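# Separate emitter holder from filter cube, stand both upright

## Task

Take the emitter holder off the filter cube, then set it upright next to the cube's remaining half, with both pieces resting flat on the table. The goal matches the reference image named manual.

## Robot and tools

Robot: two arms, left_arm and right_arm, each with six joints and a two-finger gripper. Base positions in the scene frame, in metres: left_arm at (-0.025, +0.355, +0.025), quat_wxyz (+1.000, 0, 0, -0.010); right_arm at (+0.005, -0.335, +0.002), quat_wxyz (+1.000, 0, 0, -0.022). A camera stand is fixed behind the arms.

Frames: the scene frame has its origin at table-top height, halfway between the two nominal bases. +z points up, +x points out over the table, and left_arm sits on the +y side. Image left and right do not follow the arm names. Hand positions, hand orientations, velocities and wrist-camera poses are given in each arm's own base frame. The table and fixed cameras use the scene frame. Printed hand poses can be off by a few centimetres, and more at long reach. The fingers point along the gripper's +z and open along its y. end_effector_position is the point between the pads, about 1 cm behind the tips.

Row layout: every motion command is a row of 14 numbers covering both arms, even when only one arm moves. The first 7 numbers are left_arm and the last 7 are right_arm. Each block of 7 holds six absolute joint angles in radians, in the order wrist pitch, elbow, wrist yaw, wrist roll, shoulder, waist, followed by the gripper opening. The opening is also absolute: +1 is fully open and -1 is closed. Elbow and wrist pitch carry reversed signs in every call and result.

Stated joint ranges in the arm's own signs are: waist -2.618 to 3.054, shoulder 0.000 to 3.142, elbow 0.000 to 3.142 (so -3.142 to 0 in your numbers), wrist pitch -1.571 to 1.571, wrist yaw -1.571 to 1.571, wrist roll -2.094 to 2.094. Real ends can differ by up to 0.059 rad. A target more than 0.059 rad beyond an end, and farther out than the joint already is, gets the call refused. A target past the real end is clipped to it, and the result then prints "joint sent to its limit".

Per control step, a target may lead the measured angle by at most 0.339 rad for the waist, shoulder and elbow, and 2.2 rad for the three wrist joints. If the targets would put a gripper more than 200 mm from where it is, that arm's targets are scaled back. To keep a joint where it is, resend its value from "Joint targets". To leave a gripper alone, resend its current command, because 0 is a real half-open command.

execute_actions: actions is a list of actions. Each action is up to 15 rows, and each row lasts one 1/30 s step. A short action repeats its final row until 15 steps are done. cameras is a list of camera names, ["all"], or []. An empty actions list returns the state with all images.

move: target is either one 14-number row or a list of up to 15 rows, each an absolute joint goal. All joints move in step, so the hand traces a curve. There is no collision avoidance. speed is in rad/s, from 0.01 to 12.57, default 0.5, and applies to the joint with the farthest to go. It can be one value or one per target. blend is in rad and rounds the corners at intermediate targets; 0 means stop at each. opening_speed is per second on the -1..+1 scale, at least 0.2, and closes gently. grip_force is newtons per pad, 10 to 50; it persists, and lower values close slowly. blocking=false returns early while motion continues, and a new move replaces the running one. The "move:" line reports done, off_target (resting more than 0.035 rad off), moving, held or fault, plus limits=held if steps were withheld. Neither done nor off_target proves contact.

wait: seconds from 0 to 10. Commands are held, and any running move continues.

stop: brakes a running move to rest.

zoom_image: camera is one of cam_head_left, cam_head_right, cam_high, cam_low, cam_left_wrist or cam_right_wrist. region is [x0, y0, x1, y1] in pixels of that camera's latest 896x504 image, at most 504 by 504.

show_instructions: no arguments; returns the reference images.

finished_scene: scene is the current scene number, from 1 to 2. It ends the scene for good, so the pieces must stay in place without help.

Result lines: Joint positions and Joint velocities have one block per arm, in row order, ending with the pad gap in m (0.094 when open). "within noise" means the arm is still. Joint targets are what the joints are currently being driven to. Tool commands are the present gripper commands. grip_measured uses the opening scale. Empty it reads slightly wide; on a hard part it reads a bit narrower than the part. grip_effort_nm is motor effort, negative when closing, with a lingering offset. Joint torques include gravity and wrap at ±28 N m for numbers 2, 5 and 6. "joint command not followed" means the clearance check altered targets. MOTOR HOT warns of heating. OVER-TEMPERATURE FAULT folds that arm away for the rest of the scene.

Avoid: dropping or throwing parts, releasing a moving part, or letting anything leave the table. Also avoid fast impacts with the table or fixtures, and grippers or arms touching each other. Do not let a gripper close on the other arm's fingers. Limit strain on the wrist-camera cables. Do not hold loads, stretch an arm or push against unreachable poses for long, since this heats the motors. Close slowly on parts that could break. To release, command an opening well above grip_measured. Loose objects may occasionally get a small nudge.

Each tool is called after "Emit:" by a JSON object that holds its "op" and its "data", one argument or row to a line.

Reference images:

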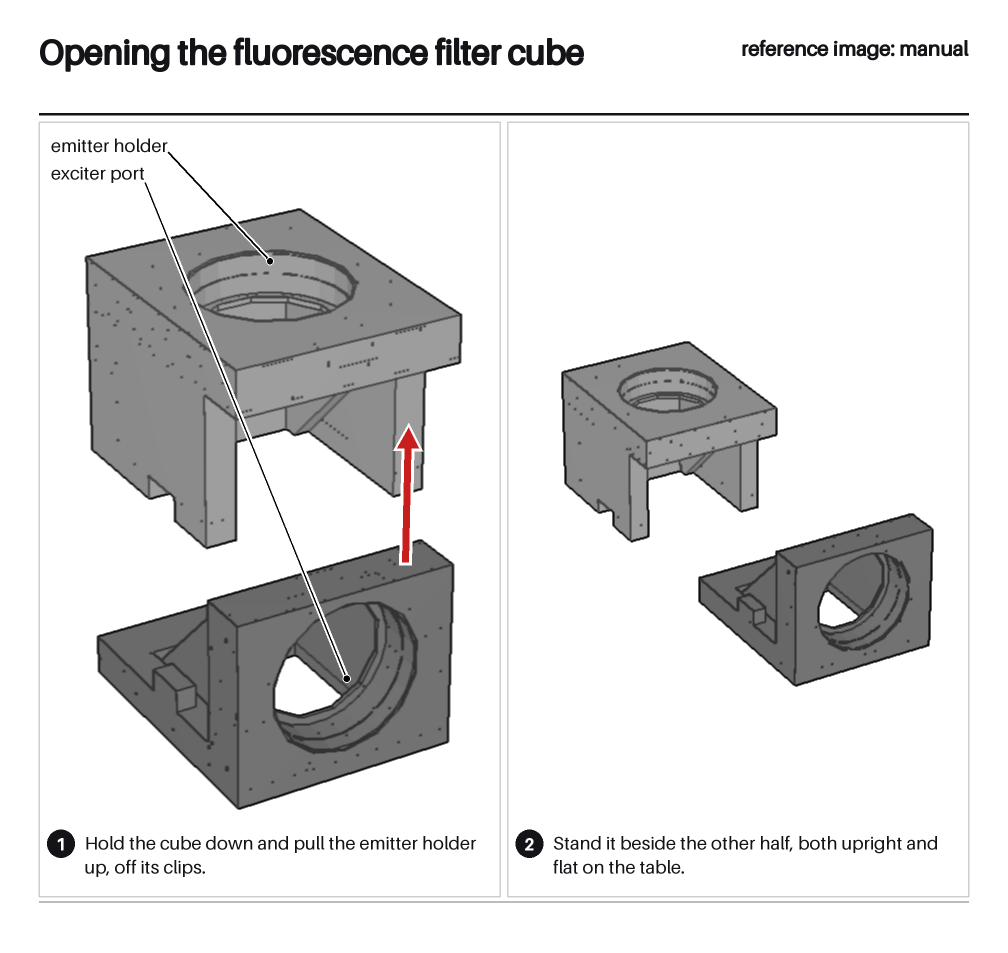

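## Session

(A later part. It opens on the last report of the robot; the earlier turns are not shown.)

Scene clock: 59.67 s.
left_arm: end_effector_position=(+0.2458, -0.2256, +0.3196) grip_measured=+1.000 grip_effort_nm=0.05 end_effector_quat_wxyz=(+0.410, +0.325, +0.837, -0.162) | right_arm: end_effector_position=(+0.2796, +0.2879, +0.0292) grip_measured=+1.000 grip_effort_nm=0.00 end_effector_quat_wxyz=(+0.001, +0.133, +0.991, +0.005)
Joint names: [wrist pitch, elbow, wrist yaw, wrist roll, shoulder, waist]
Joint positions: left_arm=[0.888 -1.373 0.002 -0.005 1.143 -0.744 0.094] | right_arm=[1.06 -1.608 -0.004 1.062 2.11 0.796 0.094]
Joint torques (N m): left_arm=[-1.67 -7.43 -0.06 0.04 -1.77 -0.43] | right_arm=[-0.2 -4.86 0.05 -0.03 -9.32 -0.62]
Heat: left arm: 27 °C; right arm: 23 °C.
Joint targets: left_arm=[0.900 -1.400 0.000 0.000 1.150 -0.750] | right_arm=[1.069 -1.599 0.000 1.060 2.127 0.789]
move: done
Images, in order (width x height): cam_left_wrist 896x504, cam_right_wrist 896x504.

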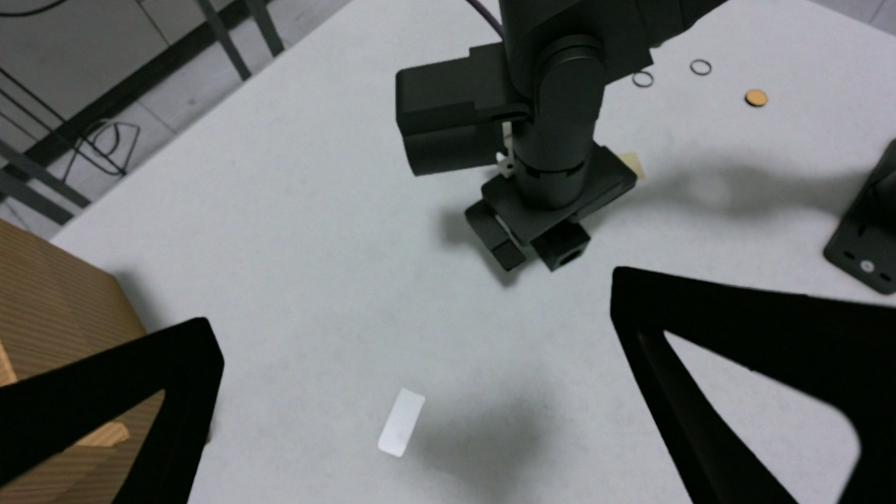

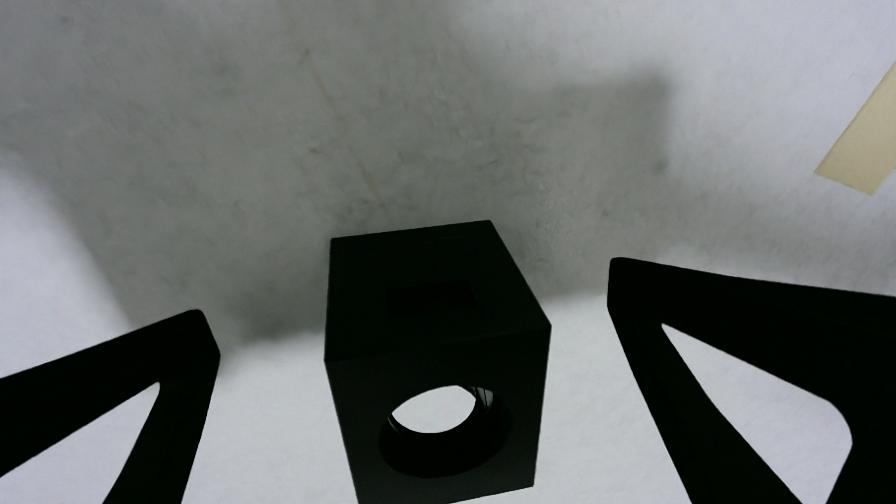

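Emit:
{"op": "move", "data": {
  "target": [
    [0.9, -1.4, 0.0, 0.0, 1.15, -0.75, 1, 1.084, -1.5986, 0.0, 1.06, 2.127, 0.786, 1],
    [0.9, -1.4, 0.0, 0.0, 1.15, -0.75, 1, 1.084, -1.5986, 0.0, 1.06, 2.127, 0.786, -0.05]
  ],
  "speed": 0.3,
  "grip_force": [50, 30],
  "cameras": ["cam_left_wrist", "cam_right_wrist"]
}}

Scene clock: 65.63 s.
left_arm: end_effector_position=(+0.2458, -0.2256, +0.3196) grip_measured=+1.000 grip_effort_nm=0.05 end_effector_quat_wxyz=(+0.410, +0.325, +0.837, -0.162) | right_arm: end_effector_position=(+0.2799, +0.2867, +0.0292) grip_measured=-0.047 grip_effort_nm=-0.13 end_effector_quat_wxyz=(+0.001, +0.134, +0.991, +0.004)
Joint names: [wrist pitch, elbow, wrist yaw, wrist roll, shoulder, waist]
Joint positions: left_arm=[0.888 -1.373 0.002 -0.005 1.143 -0.744 0.094] | right_arm=[1.062 -1.608 -0.004 1.062 2.11 0.793 0.045]
Joint torques (N m): left_arm=[-1.68 -7.45 -0.05 0.04 -1.8 -0.43] | right_arm=[-0.1 -4.9 0.03 -0.04 -9.31 -0.68]
Heat: left arm: 27 °C; right arm: 23 °C.
Joint targets: left_arm=[0.900 -1.400 0.000 0.000 1.150 -0.750] | right_arm=[1.084 -1.599 0.000 1.060 2.127 0.786]
grip_force (N): 50, 30
move: done
Images, in order (width x height): cam_left_wrist 896x504, cam_right_wrist 896x504.

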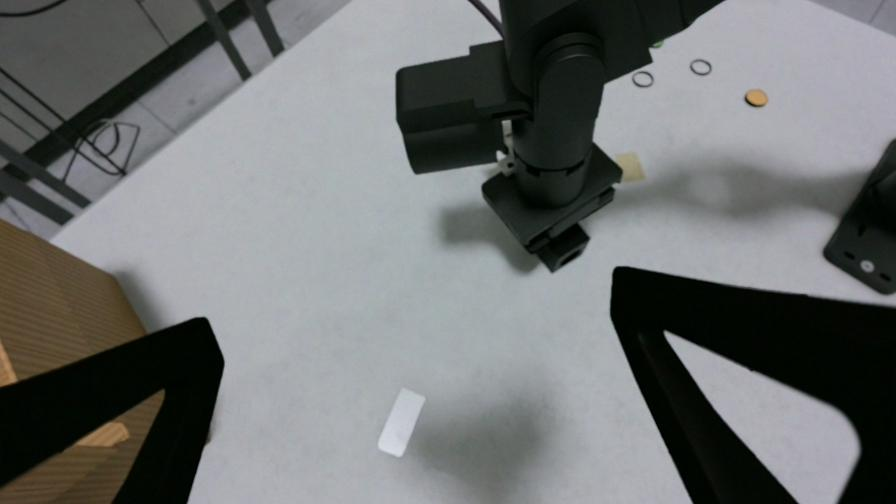

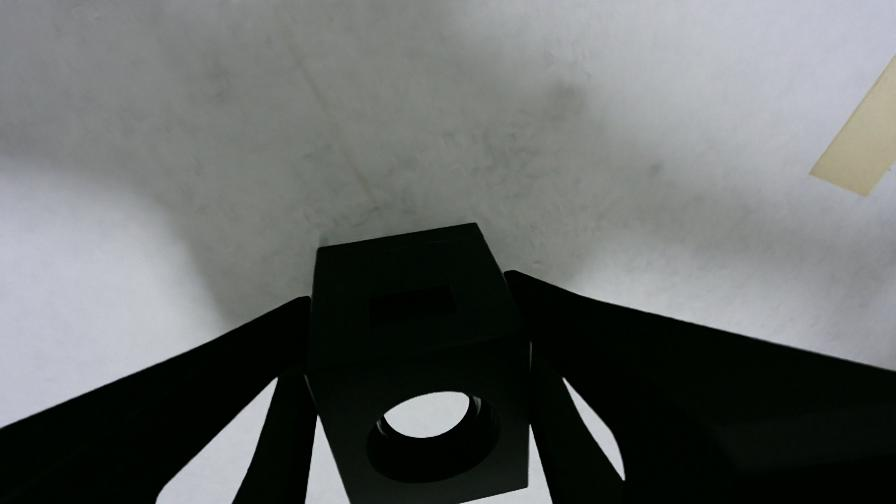

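Emit:
{"op": "zoom_image", "data": {
  "camera": "cam_right_wrist",
  "region": [260, 200, 600, 504]
}}

Emit:
{"op": "zoom_image", "data": {
  "camera": "cam_left_wrist",
  "region": [470, 120, 650, 290]
}}

Scaled by 1.482 from the camera's 896x504 image, which has a finer 1280x720 frame.

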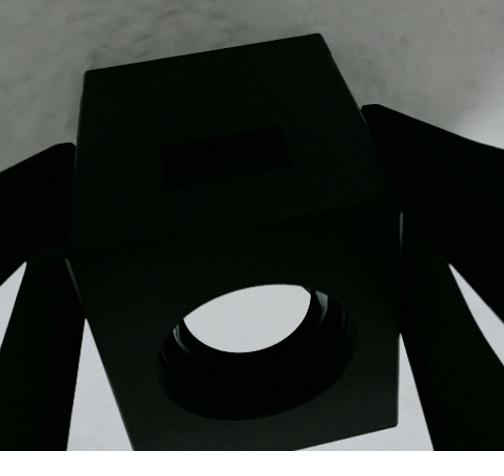

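Scaled by 2.800 from the camera's 896x504 image, which has a finer 1280x720 frame.

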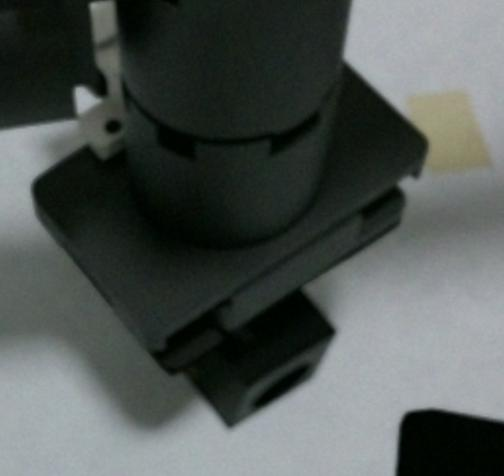

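Emit:
{"op": "move", "data": {
  "target": [0.9, -1.4, 0.0, 0.0, 1.15, -0.75, 1, 1.084, -1.5986, 0.0, 1.06, 2.127, 0.786, -0.2],
  "opening_speed": 0.3,
  "cameras": ["cam_left_wrist", "cam_right_wrist"]
}}

Scene clock: 66.97 s.
left_arm: end_effector_position=(+0.2458, -0.2256, +0.3196) grip_measured=+1.000 grip_effort_nm=0.05 end_effector_quat_wxyz=(+0.410, +0.325, +0.837, -0.162) | right_arm: end_effector_position=(+0.2797, +0.2864, +0.0292) grip_measured=-0.124 grip_effort_nm=-0.65 end_effector_quat_wxyz=(+0.000, +0.133, +0.991, +0.003)
Joint names: [wrist pitch, elbow, wrist yaw, wrist roll, shoulder, waist]
Joint positions: left_arm=[0.888 -1.373 0.002 -0.005 1.143 -0.744 0.094] | right_arm=[1.064 -1.608 -0.004 1.061 2.11 0.793 0.041]
Joint torques (N m): left_arm=[-1.68 -7.45 -0.05 0.04 -1.8 -0.47] | right_arm=[-0.1 -4.88 0.02 -0.02 -9.31 -0.61]
Heat: left arm: 27 °C; right arm: 23 °C.
Joint targets: left_arm=[0.900 -1.400 0.000 0.000 1.150 -0.750] | right_arm=[1.084 -1.599 0.000 1.060 2.127 0.786]
grip_force (N): 50, 30
move: done
Images, in order (width x height): cam_left_wrist 896x504, cam_right_wrist 896x504.

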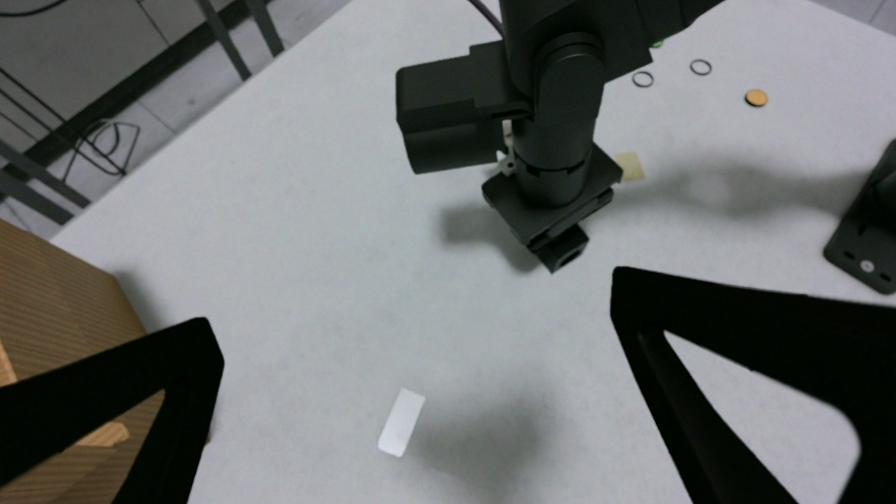

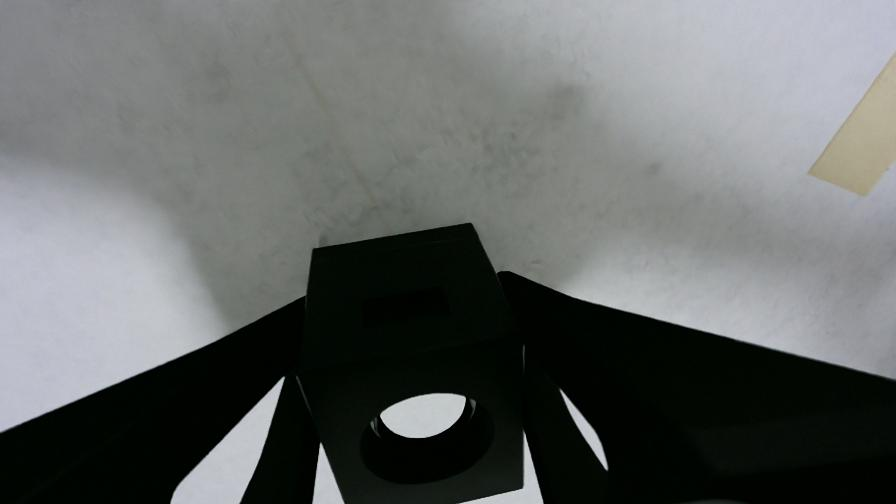

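Emit:
{"op": "move", "data": {
  "target": [0.9, -1.4, 0.0, 0.0, 1.15, -0.75, 1, 1.084, -1.5986, 0.0, 1.67, 2.127, 0.786, -0.2],
  "speed": 0.5,
  "cameras": ["all"]
}}

Scene clock: 70.80 s.
left_arm: end_effector_position=(+0.2458, -0.2256, +0.3196) grip_measured=+1.000 grip_effort_nm=0.05 end_effector_quat_wxyz=(+0.410, +0.325, +0.837, -0.162) | right_arm: end_effector_position=(+0.2659, +0.2803, +0.0297) grip_measured=-0.124 grip_effort_nm=-0.65 end_effector_quat_wxyz=(-0.025, +0.413, +0.910, -0.018)
Joint names: [wrist pitch, elbow, wrist yaw, wrist roll, shoulder, waist]
Joint positions: left_arm=[0.888 -1.373 0.002 -0.005 1.143 -0.744 0.094] | right_arm=[1.12 -1.608 -0.034 1.644 2.11 0.793 0.041]
Joint torques (N m): left_arm=[-1.68 -7.47 -0.05 0.04 -1.84 -0.44] | right_arm=[-0.5 -4.72 0.37 0.26 -9.2 -0.65]
Heat: left arm: 27 °C; right arm: 23 °C.
Joint targets: left_arm=[0.900 -1.400 0.000 0.000 1.150 -0.750] | right_arm=[1.084 -1.599 0.000 1.670 2.127 0.786]
grip_force (N): 50, 30
move: off_target (right_arm); right_arm: the wrist pitch is farthest, 0.036 rad from its target

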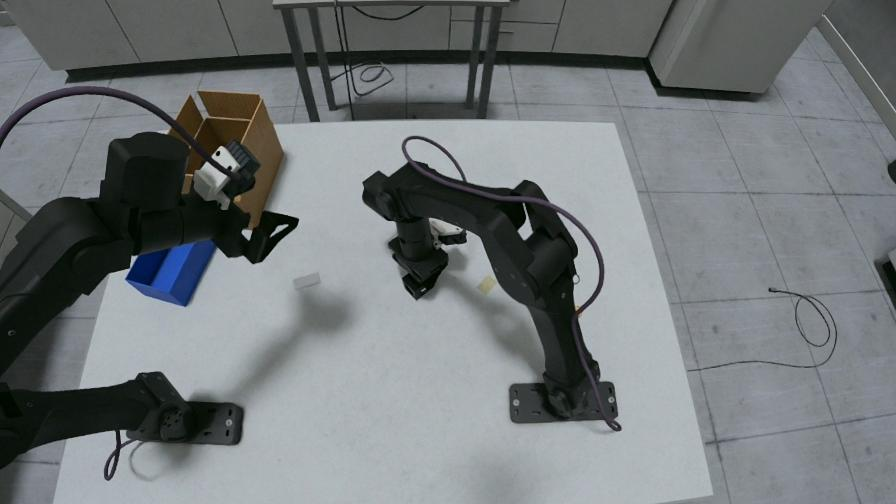

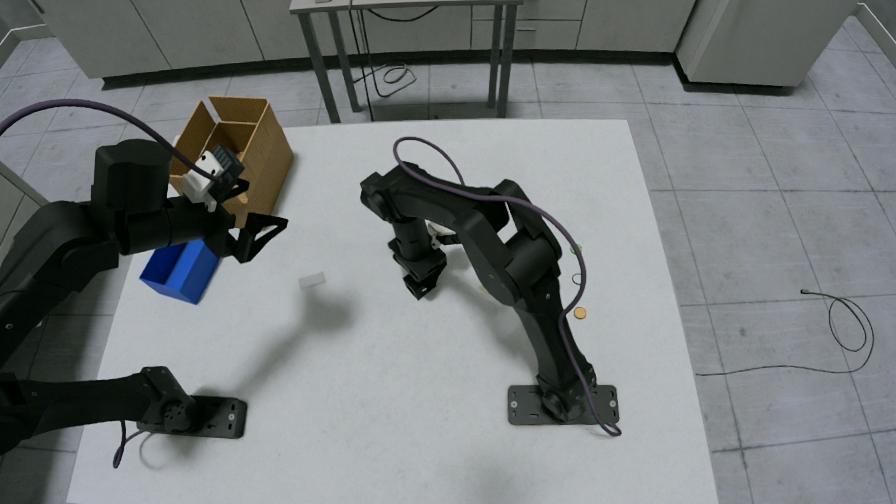

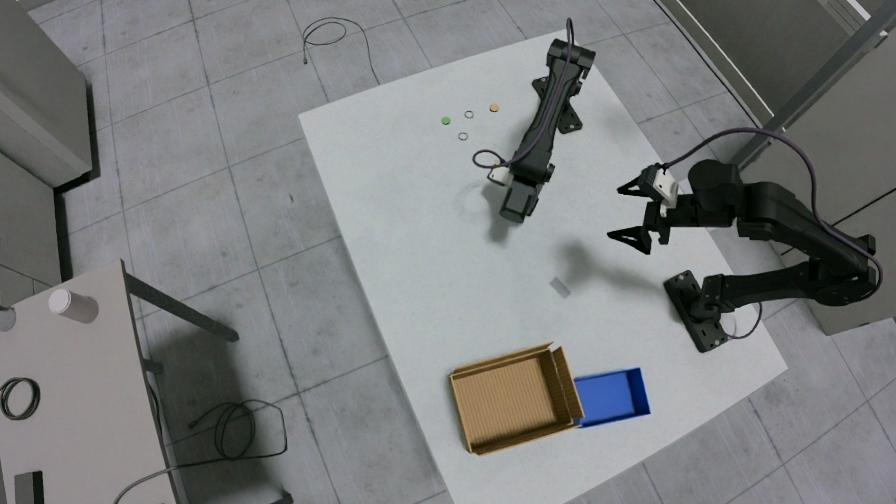

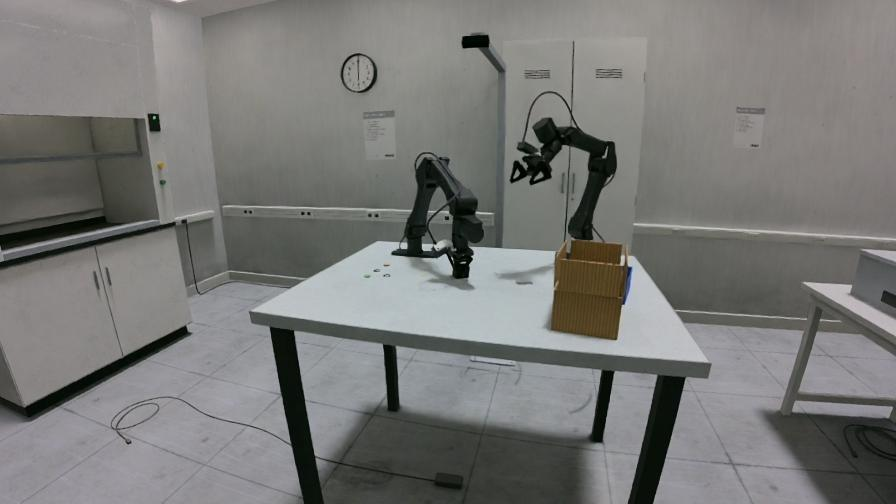

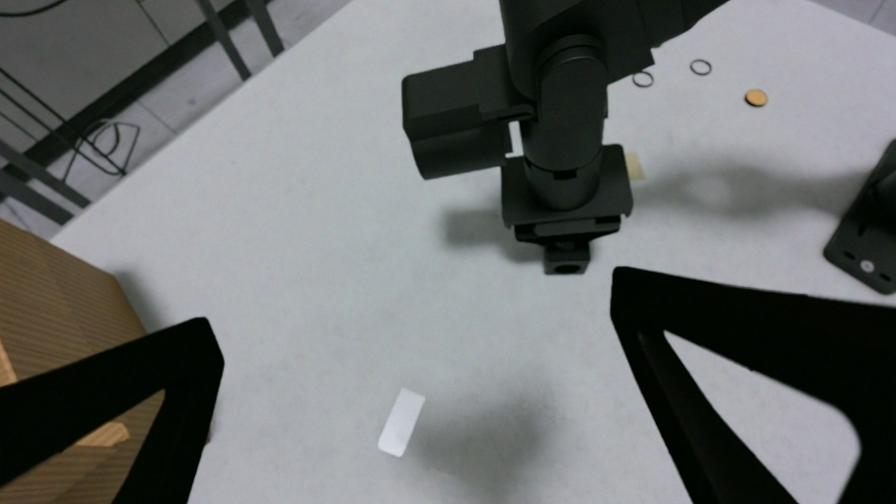

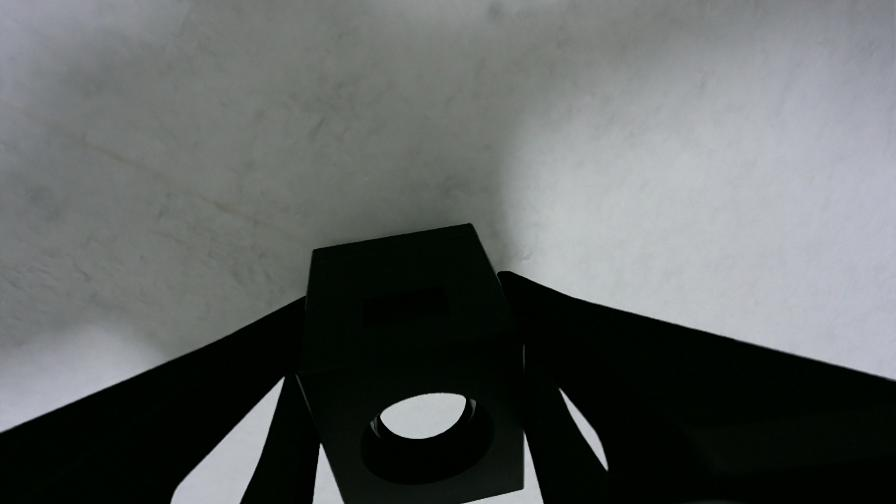

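Emit:
{"op": "zoom_image", "data": {
  "camera": "cam_head_left",
  "region": [360, 220, 480, 340]
}}

Emit:
{"op": "zoom_image", "data": {
  "camera": "cam_left_wrist",
  "region": [490, 190, 650, 290]
}}

Emit:
{"op": "zoom_image", "data": {
  "camera": "cam_low",
  "region": [400, 210, 520, 300]
}}

Scaled by 4.200 from the camera's 896x504 image, which has a finer 1280x720 frame.

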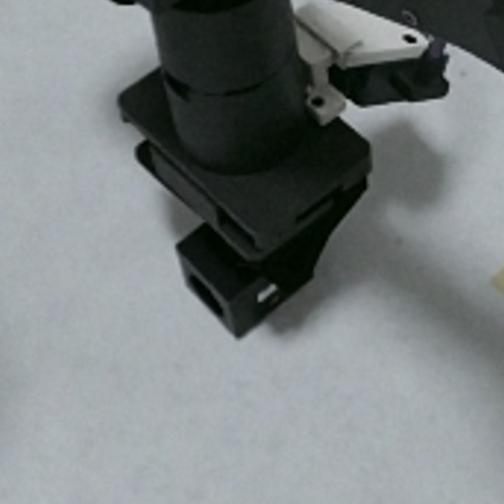

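Scaled by 3.150 from the camera's 896x504 image, which has a finer 1280x720 frame.

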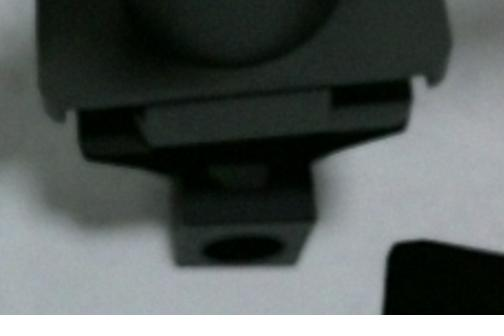

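Scaled by 4.200 from the camera's 896x504 image, which has a finer 1280x720 frame.

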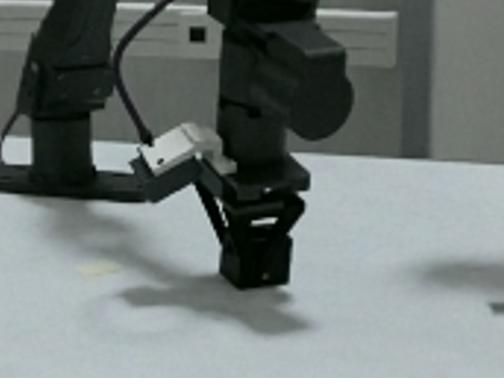

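Emit:
{"op": "move", "data": {
  "target": [
    [0.076, -0.536, -0.13, -0.04, 0.86, -0.95, 1, 1.125, -1.5986, -0.034, 1.65, 2.127, 0.786, -0.2],
    [-1.284, -0.373, -0.26, -0.087, 1.982, -1.146, 1, 1.125, -1.5986, -0.034, 1.65, 2.127, 0.786, -0.2]
  ],
  "speed": 0.8,
  "blend": [0.1, 0],
  "cameras": ["all"]
}}

Scene clock: 81.53 s.
left_arm: end_effector_position=(+0.2129, -0.3532, +0.0384) grip_measured=+1.000 grip_effort_nm=0.05 end_effector_quat_wxyz=(+0.533, +0.344, +0.732, -0.249) | right_arm: end_effector_position=(+0.2641, +0.2813, +0.0298) grip_measured=-0.124 grip_effort_nm=-0.65 end_effector_quat_wxyz=(-0.030, +0.413, +0.910, -0.017)
Joint names: [wrist pitch, elbow, wrist yaw, wrist roll, shoulder, waist]
Joint positions: left_arm=[-1.267 -0.378 -0.249 -0.08 1.967 -1.139 0.094] | right_arm=[1.122 -1.608 -0.045 1.644 2.11 0.793 0.041]
Joint torques (N m): left_arm=[-2.16 -1.89 -0.18 -0.11 -5.04 -0.5] | right_arm=[-0.13 -4.74 0.1 0.05 -9.22 -0.64]
Heat: left arm: 28 °C; right arm: 23 °C.
Joint targets: left_arm=[-1.284 -0.373 -0.260 -0.087 1.982 -1.146] | right_arm=[1.125 -1.599 -0.034 1.650 2.127 0.786]
grip_force (N): 50, 30
move: done

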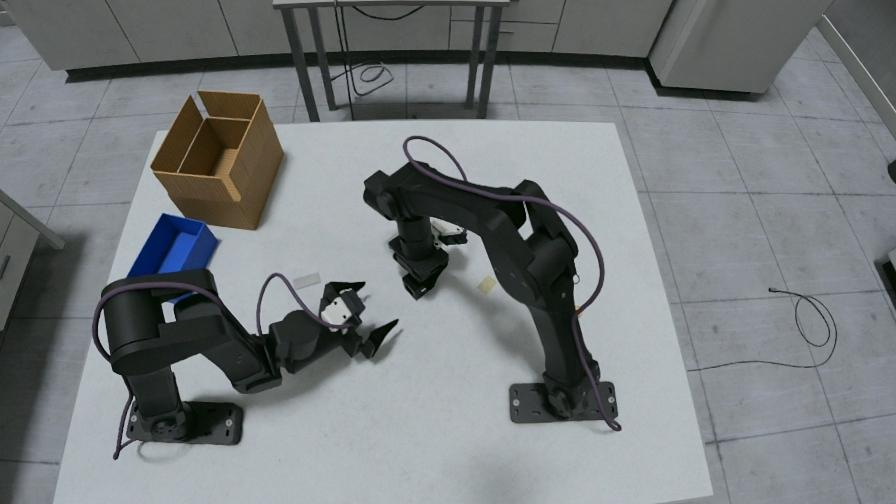

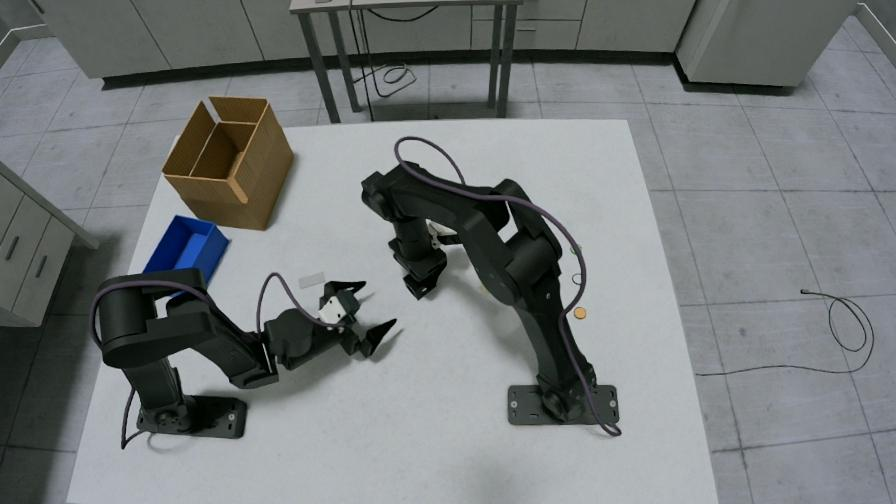

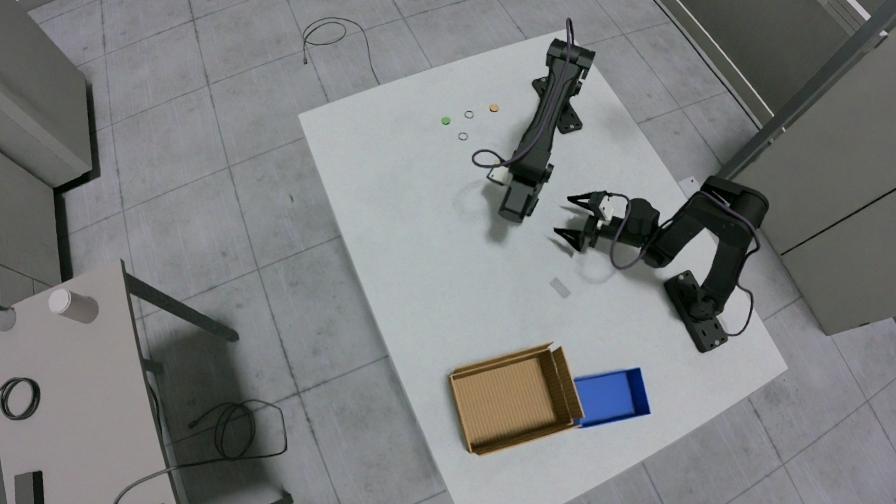

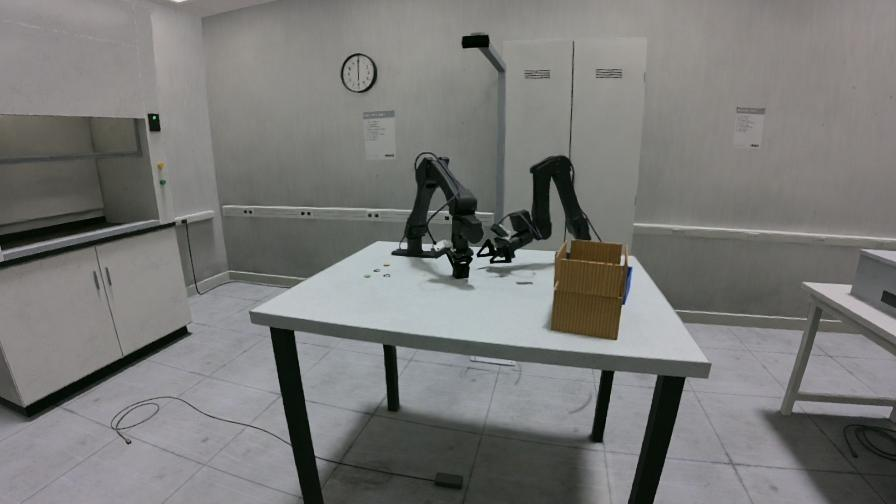

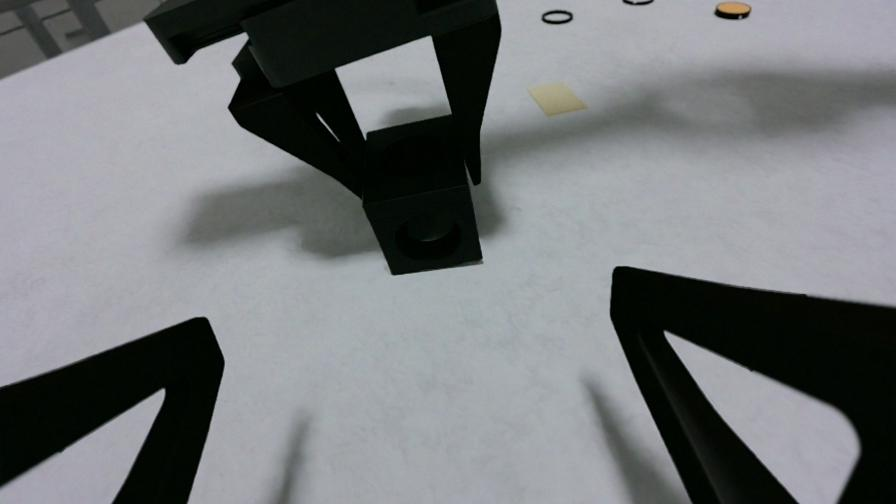

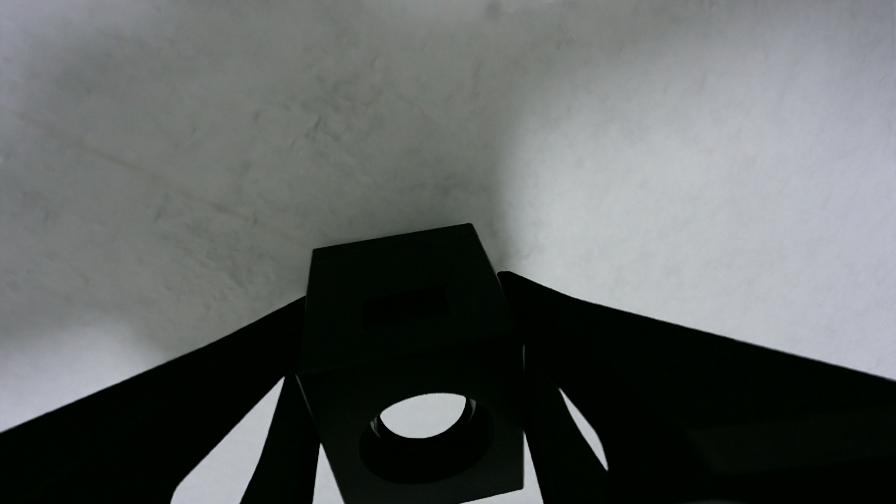

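Emit:
{"op": "zoom_image", "data": {
  "camera": "cam_left_wrist",
  "region": [330, 90, 510, 290]
}}

Emit:
{"op": "zoom_image", "data": {
  "camera": "cam_low",
  "region": [430, 190, 550, 300]
}}

Scaled by 2.520 from the camera's 896x504 image, which has a finer 1280x720 frame.

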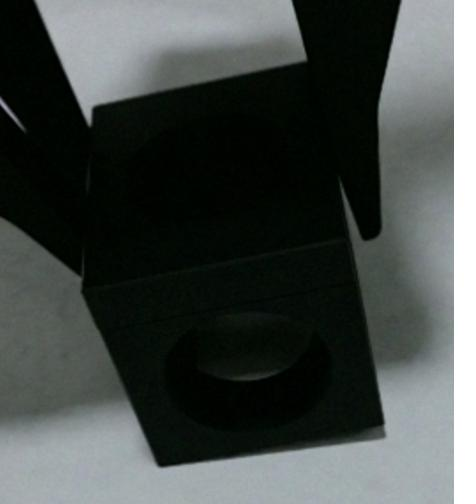

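Scaled by 4.200 from the camera's 896x504 image, which has a finer 1280x720 frame.

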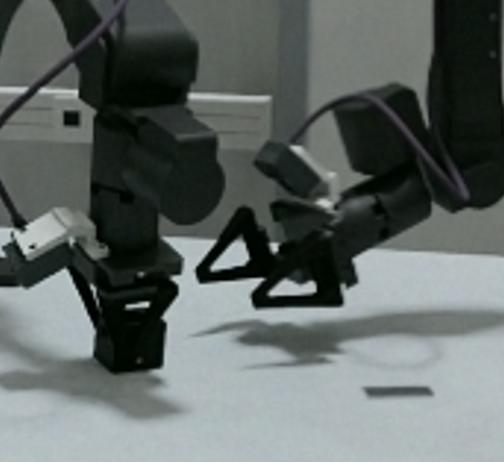

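Emit:
{"op": "move", "data": {
  "target": [-1.335, -0.556, -0.207, -0.067, 2.2, -1.0865, 1, 1.125, -1.5986, -0.045, 1.65, 2.127, 0.786, -0.2],
  "speed": 0.4,
  "cameras": ["cam_head_left", "cam_low", "cam_left_wrist"]
}}

Scene clock: 95.20 s.
left_arm: end_effector_position=(+0.2409, -0.3809, +0.0093) grip_measured=+1.000 grip_effort_nm=0.05 end_effector_quat_wxyz=(+0.533, +0.339, +0.734, -0.250) | right_arm: end_effector_position=(+0.2639, +0.2814, +0.0298) grip_measured=-0.124 grip_effort_nm=-0.65 end_effector_quat_wxyz=(-0.031, +0.413, +0.910, -0.017)
Joint names: [wrist pitch, elbow, wrist yaw, wrist roll, shoulder, waist]
Joint positions: left_arm=[-1.317 -0.543 -0.21 -0.075 2.18 -1.092 0.094] | right_arm=[1.122 -1.608 -0.046 1.644 2.11 0.793 0.041]
Joint torques (N m): left_arm=[-2.18 -3.1 -0.03 0.05 -6.01 0.46] | right_arm=[-0.15 -4.74 -0.02 0.04 -9.2 -0.61]
Heat: left arm: 29 °C; right arm: 23 °C.
Joint targets: left_arm=[-1.335 -0.556 -0.207 -0.067 2.200 -1.086] | right_arm=[1.125 -1.599 -0.045 1.650 2.127 0.786]
grip_force (N): 50, 30
move: done
Images, in order (width x height): cam_head_left 896x504, cam_low 896x504, cam_left_wrist 896x504.

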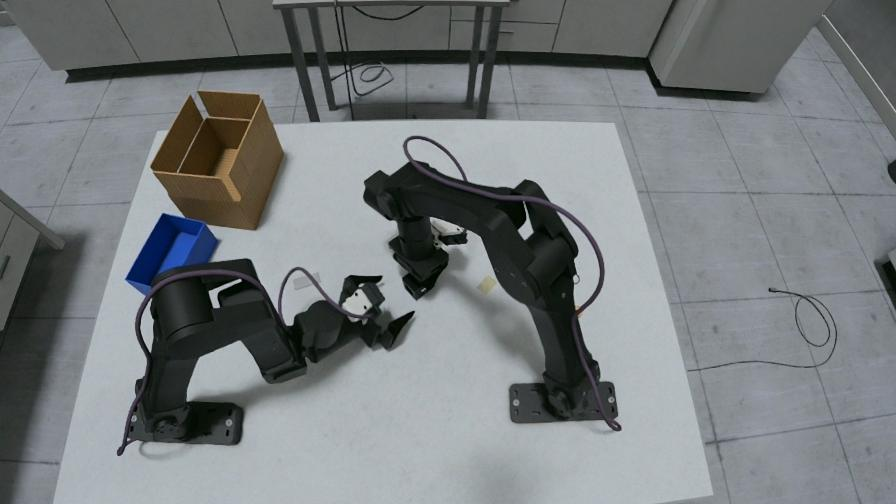

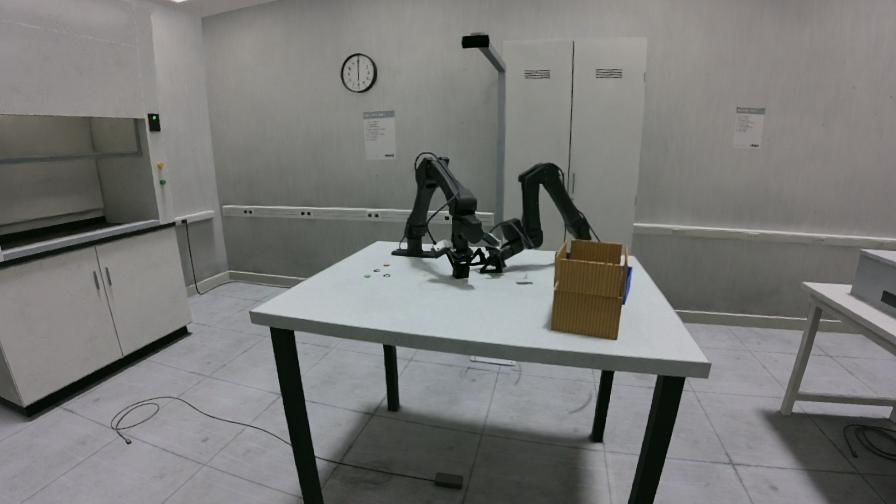

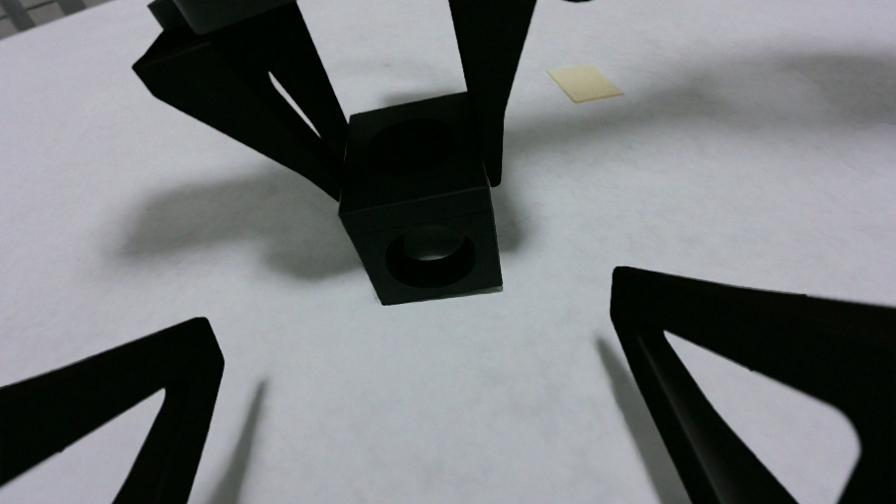

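Emit:
{"op": "zoom_image", "data": {
  "camera": "cam_left_wrist",
  "region": [320, 80, 520, 320]
}}

Emit:
{"op": "zoom_image", "data": {
  "camera": "cam_low",
  "region": [440, 210, 530, 290]
}}

Scaled by 2.100 from the camera's 896x504 image, which has a finer 1280x720 frame.

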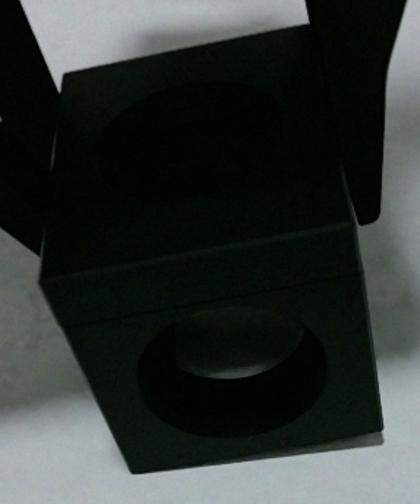

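Scaled by 5.600 from the camera's 896x504 image, which has a finer 1280x720 frame.

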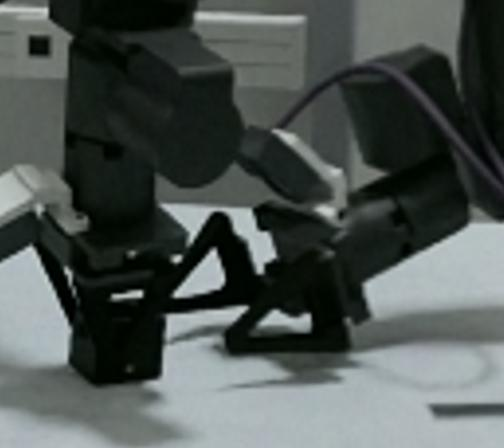

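Emit:
{"op": "move", "data": {
  "target": [-1.335, -0.556, -0.207, -0.067, 2.2, -1.0865, 1, 1.055, -1.5986, -0.035, 1.65, 2.118, 0.786, -0.2],
  "speed": 0.1,
  "cameras": ["cam_left_wrist", "cam_right_wrist"]
}}

Emit:
{"op": "zoom_image", "data": {
  "camera": "cam_left_wrist",
  "region": [320, 80, 520, 320]
}}

Scene clock: 99.30 s.
left_arm: end_effector_position=(+0.2409, -0.3810, +0.0094) grip_measured=+1.000 grip_effort_nm=0.05 end_effector_quat_wxyz=(+0.533, +0.339, +0.734, -0.250) | right_arm: end_effector_position=(+0.2673, +0.2861, +0.0296) grip_measured=-0.124 grip_effort_nm=-0.65 end_effector_quat_wxyz=(-0.029, +0.412, +0.911, -0.005)
Joint names: [wrist pitch, elbow, wrist yaw, wrist roll, shoulder, waist]
Joint positions: left_arm=[-1.318 -0.543 -0.209 -0.075 2.18 -1.092 0.094] | right_arm=[1.099 -1.608 -0.051 1.642 2.11 0.793 0.041]
Joint torques (N m): left_arm=[-2.17 -3.1 -0.05 0.08 -6.02 0.53] | right_arm=[-0.62 -4.75 0.15 0.06 -9.98 -0.64]
Heat: left arm: 29 °C; right arm: 24 °C.
Joint targets: left_arm=[-1.335 -0.556 -0.207 -0.067 2.200 -1.086] | right_arm=[1.055 -1.599 -0.035 1.650 2.118 0.786]
grip_force (N): 50, 30
move: off_target (right_arm); right_arm: the wrist pitch is farthest, 0.044 rad from its target
Images, in order (width x height): cam_left_wrist 896x504, cam_right_wrist 896x504.

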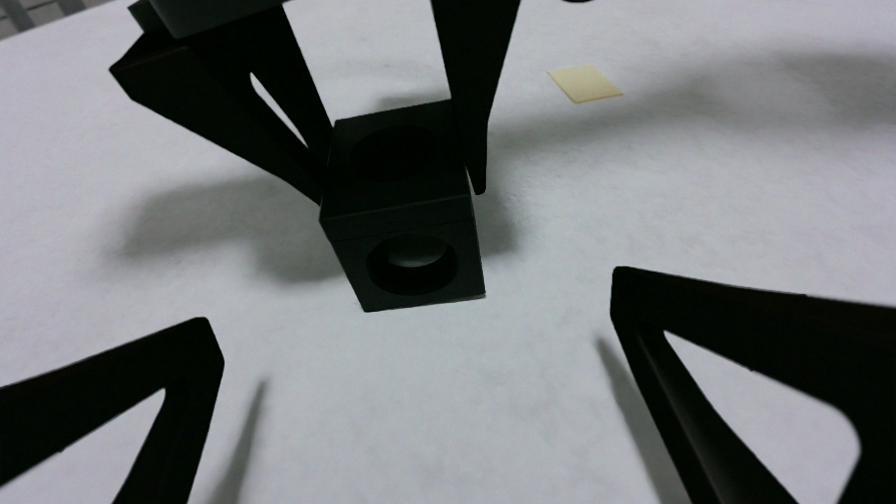

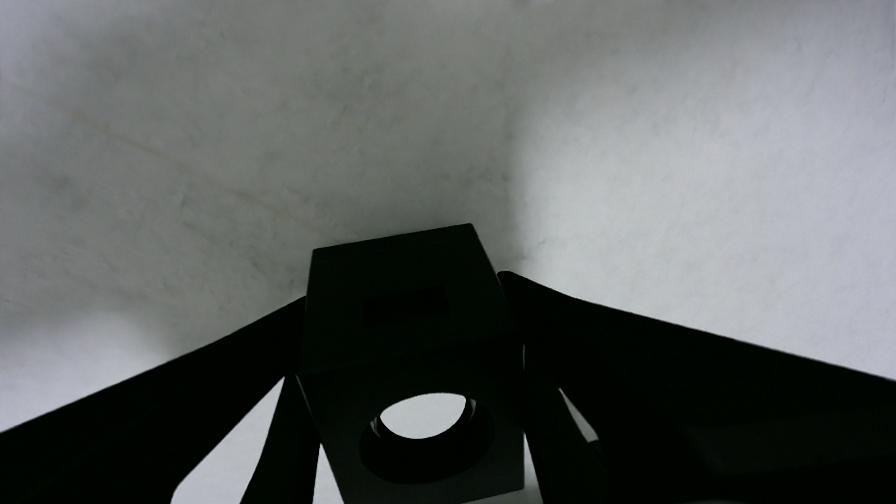

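Scaled by 2.100 from the camera's 896x504 image, which has a finer 1280x720 frame.

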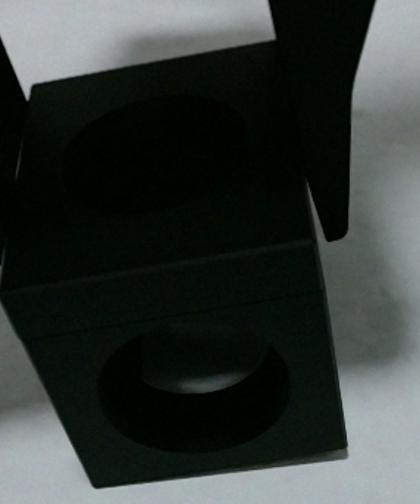

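Emit:
{"op": "move", "data": {
  "target": [-1.335, -0.556, -0.207, -0.067, 2.2, -1.0865, 1, 1.06, -1.635, -0.035, 1.65, 2.118, 0.786, -0.2],
  "speed": 0.1,
  "cameras": ["cam_left_wrist"]
}}

Emit:
{"op": "zoom_image", "data": {
  "camera": "cam_left_wrist",
  "region": [300, 80, 500, 320]
}}

Scene clock: 100.67 s.
left_arm: end_effector_position=(+0.2409, -0.3810, +0.0094) grip_measured=+1.000 grip_effort_nm=0.05 end_effector_quat_wxyz=(+0.533, +0.339, +0.734, -0.250) | right_arm: end_effector_position=(+0.2737, +0.2926, +0.0306) grip_measured=-0.124 grip_effort_nm=-0.65 end_effector_quat_wxyz=(-0.023, +0.412, +0.911, +0.011)
Joint names: [wrist pitch, elbow, wrist yaw, wrist roll, shoulder, waist]
Joint positions: left_arm=[-1.318 -0.543 -0.209 -0.075 2.18 -1.092 0.094] | right_arm=[1.069 -1.613 -0.051 1.642 2.11 0.793 0.041]
Joint torques (N m): left_arm=[-2.18 -3.07 -0.04 0.07 -6.02 0.53] | right_arm=[-0.38 -7.97 0.15 0.07 -10.02 -0.66]
Heat: left arm: 29 °C; right arm: 24 °C.
Joint targets: left_arm=[-1.335 -0.556 -0.207 -0.067 2.200 -1.086] | right_arm=[1.060 -1.635 -0.035 1.650 2.118 0.786]
grip_force (N): 50, 30
move: done
Images, in order (width x height): cam_left_wrist 896x504.

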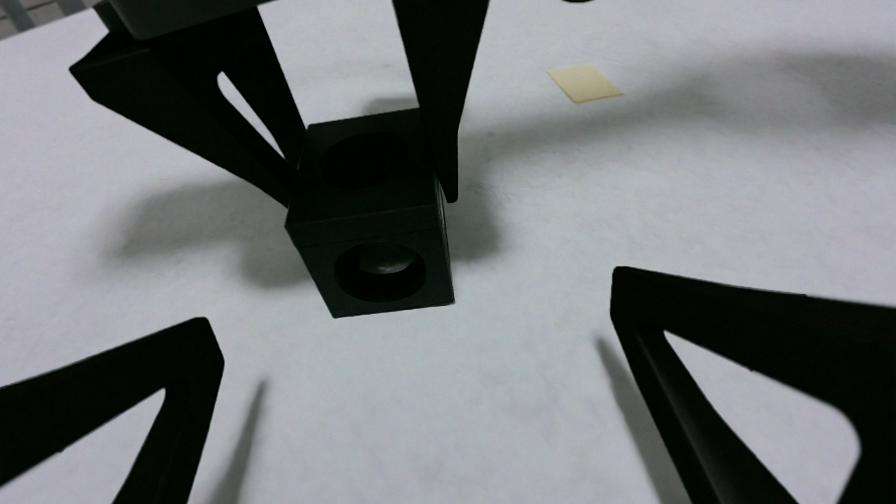

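Scaled by 2.100 from the camera's 896x504 image, which has a finer 1280x720 frame.

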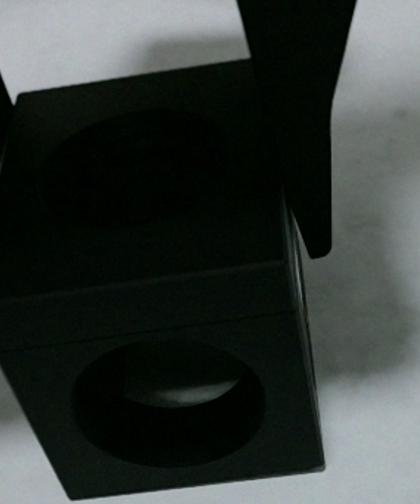

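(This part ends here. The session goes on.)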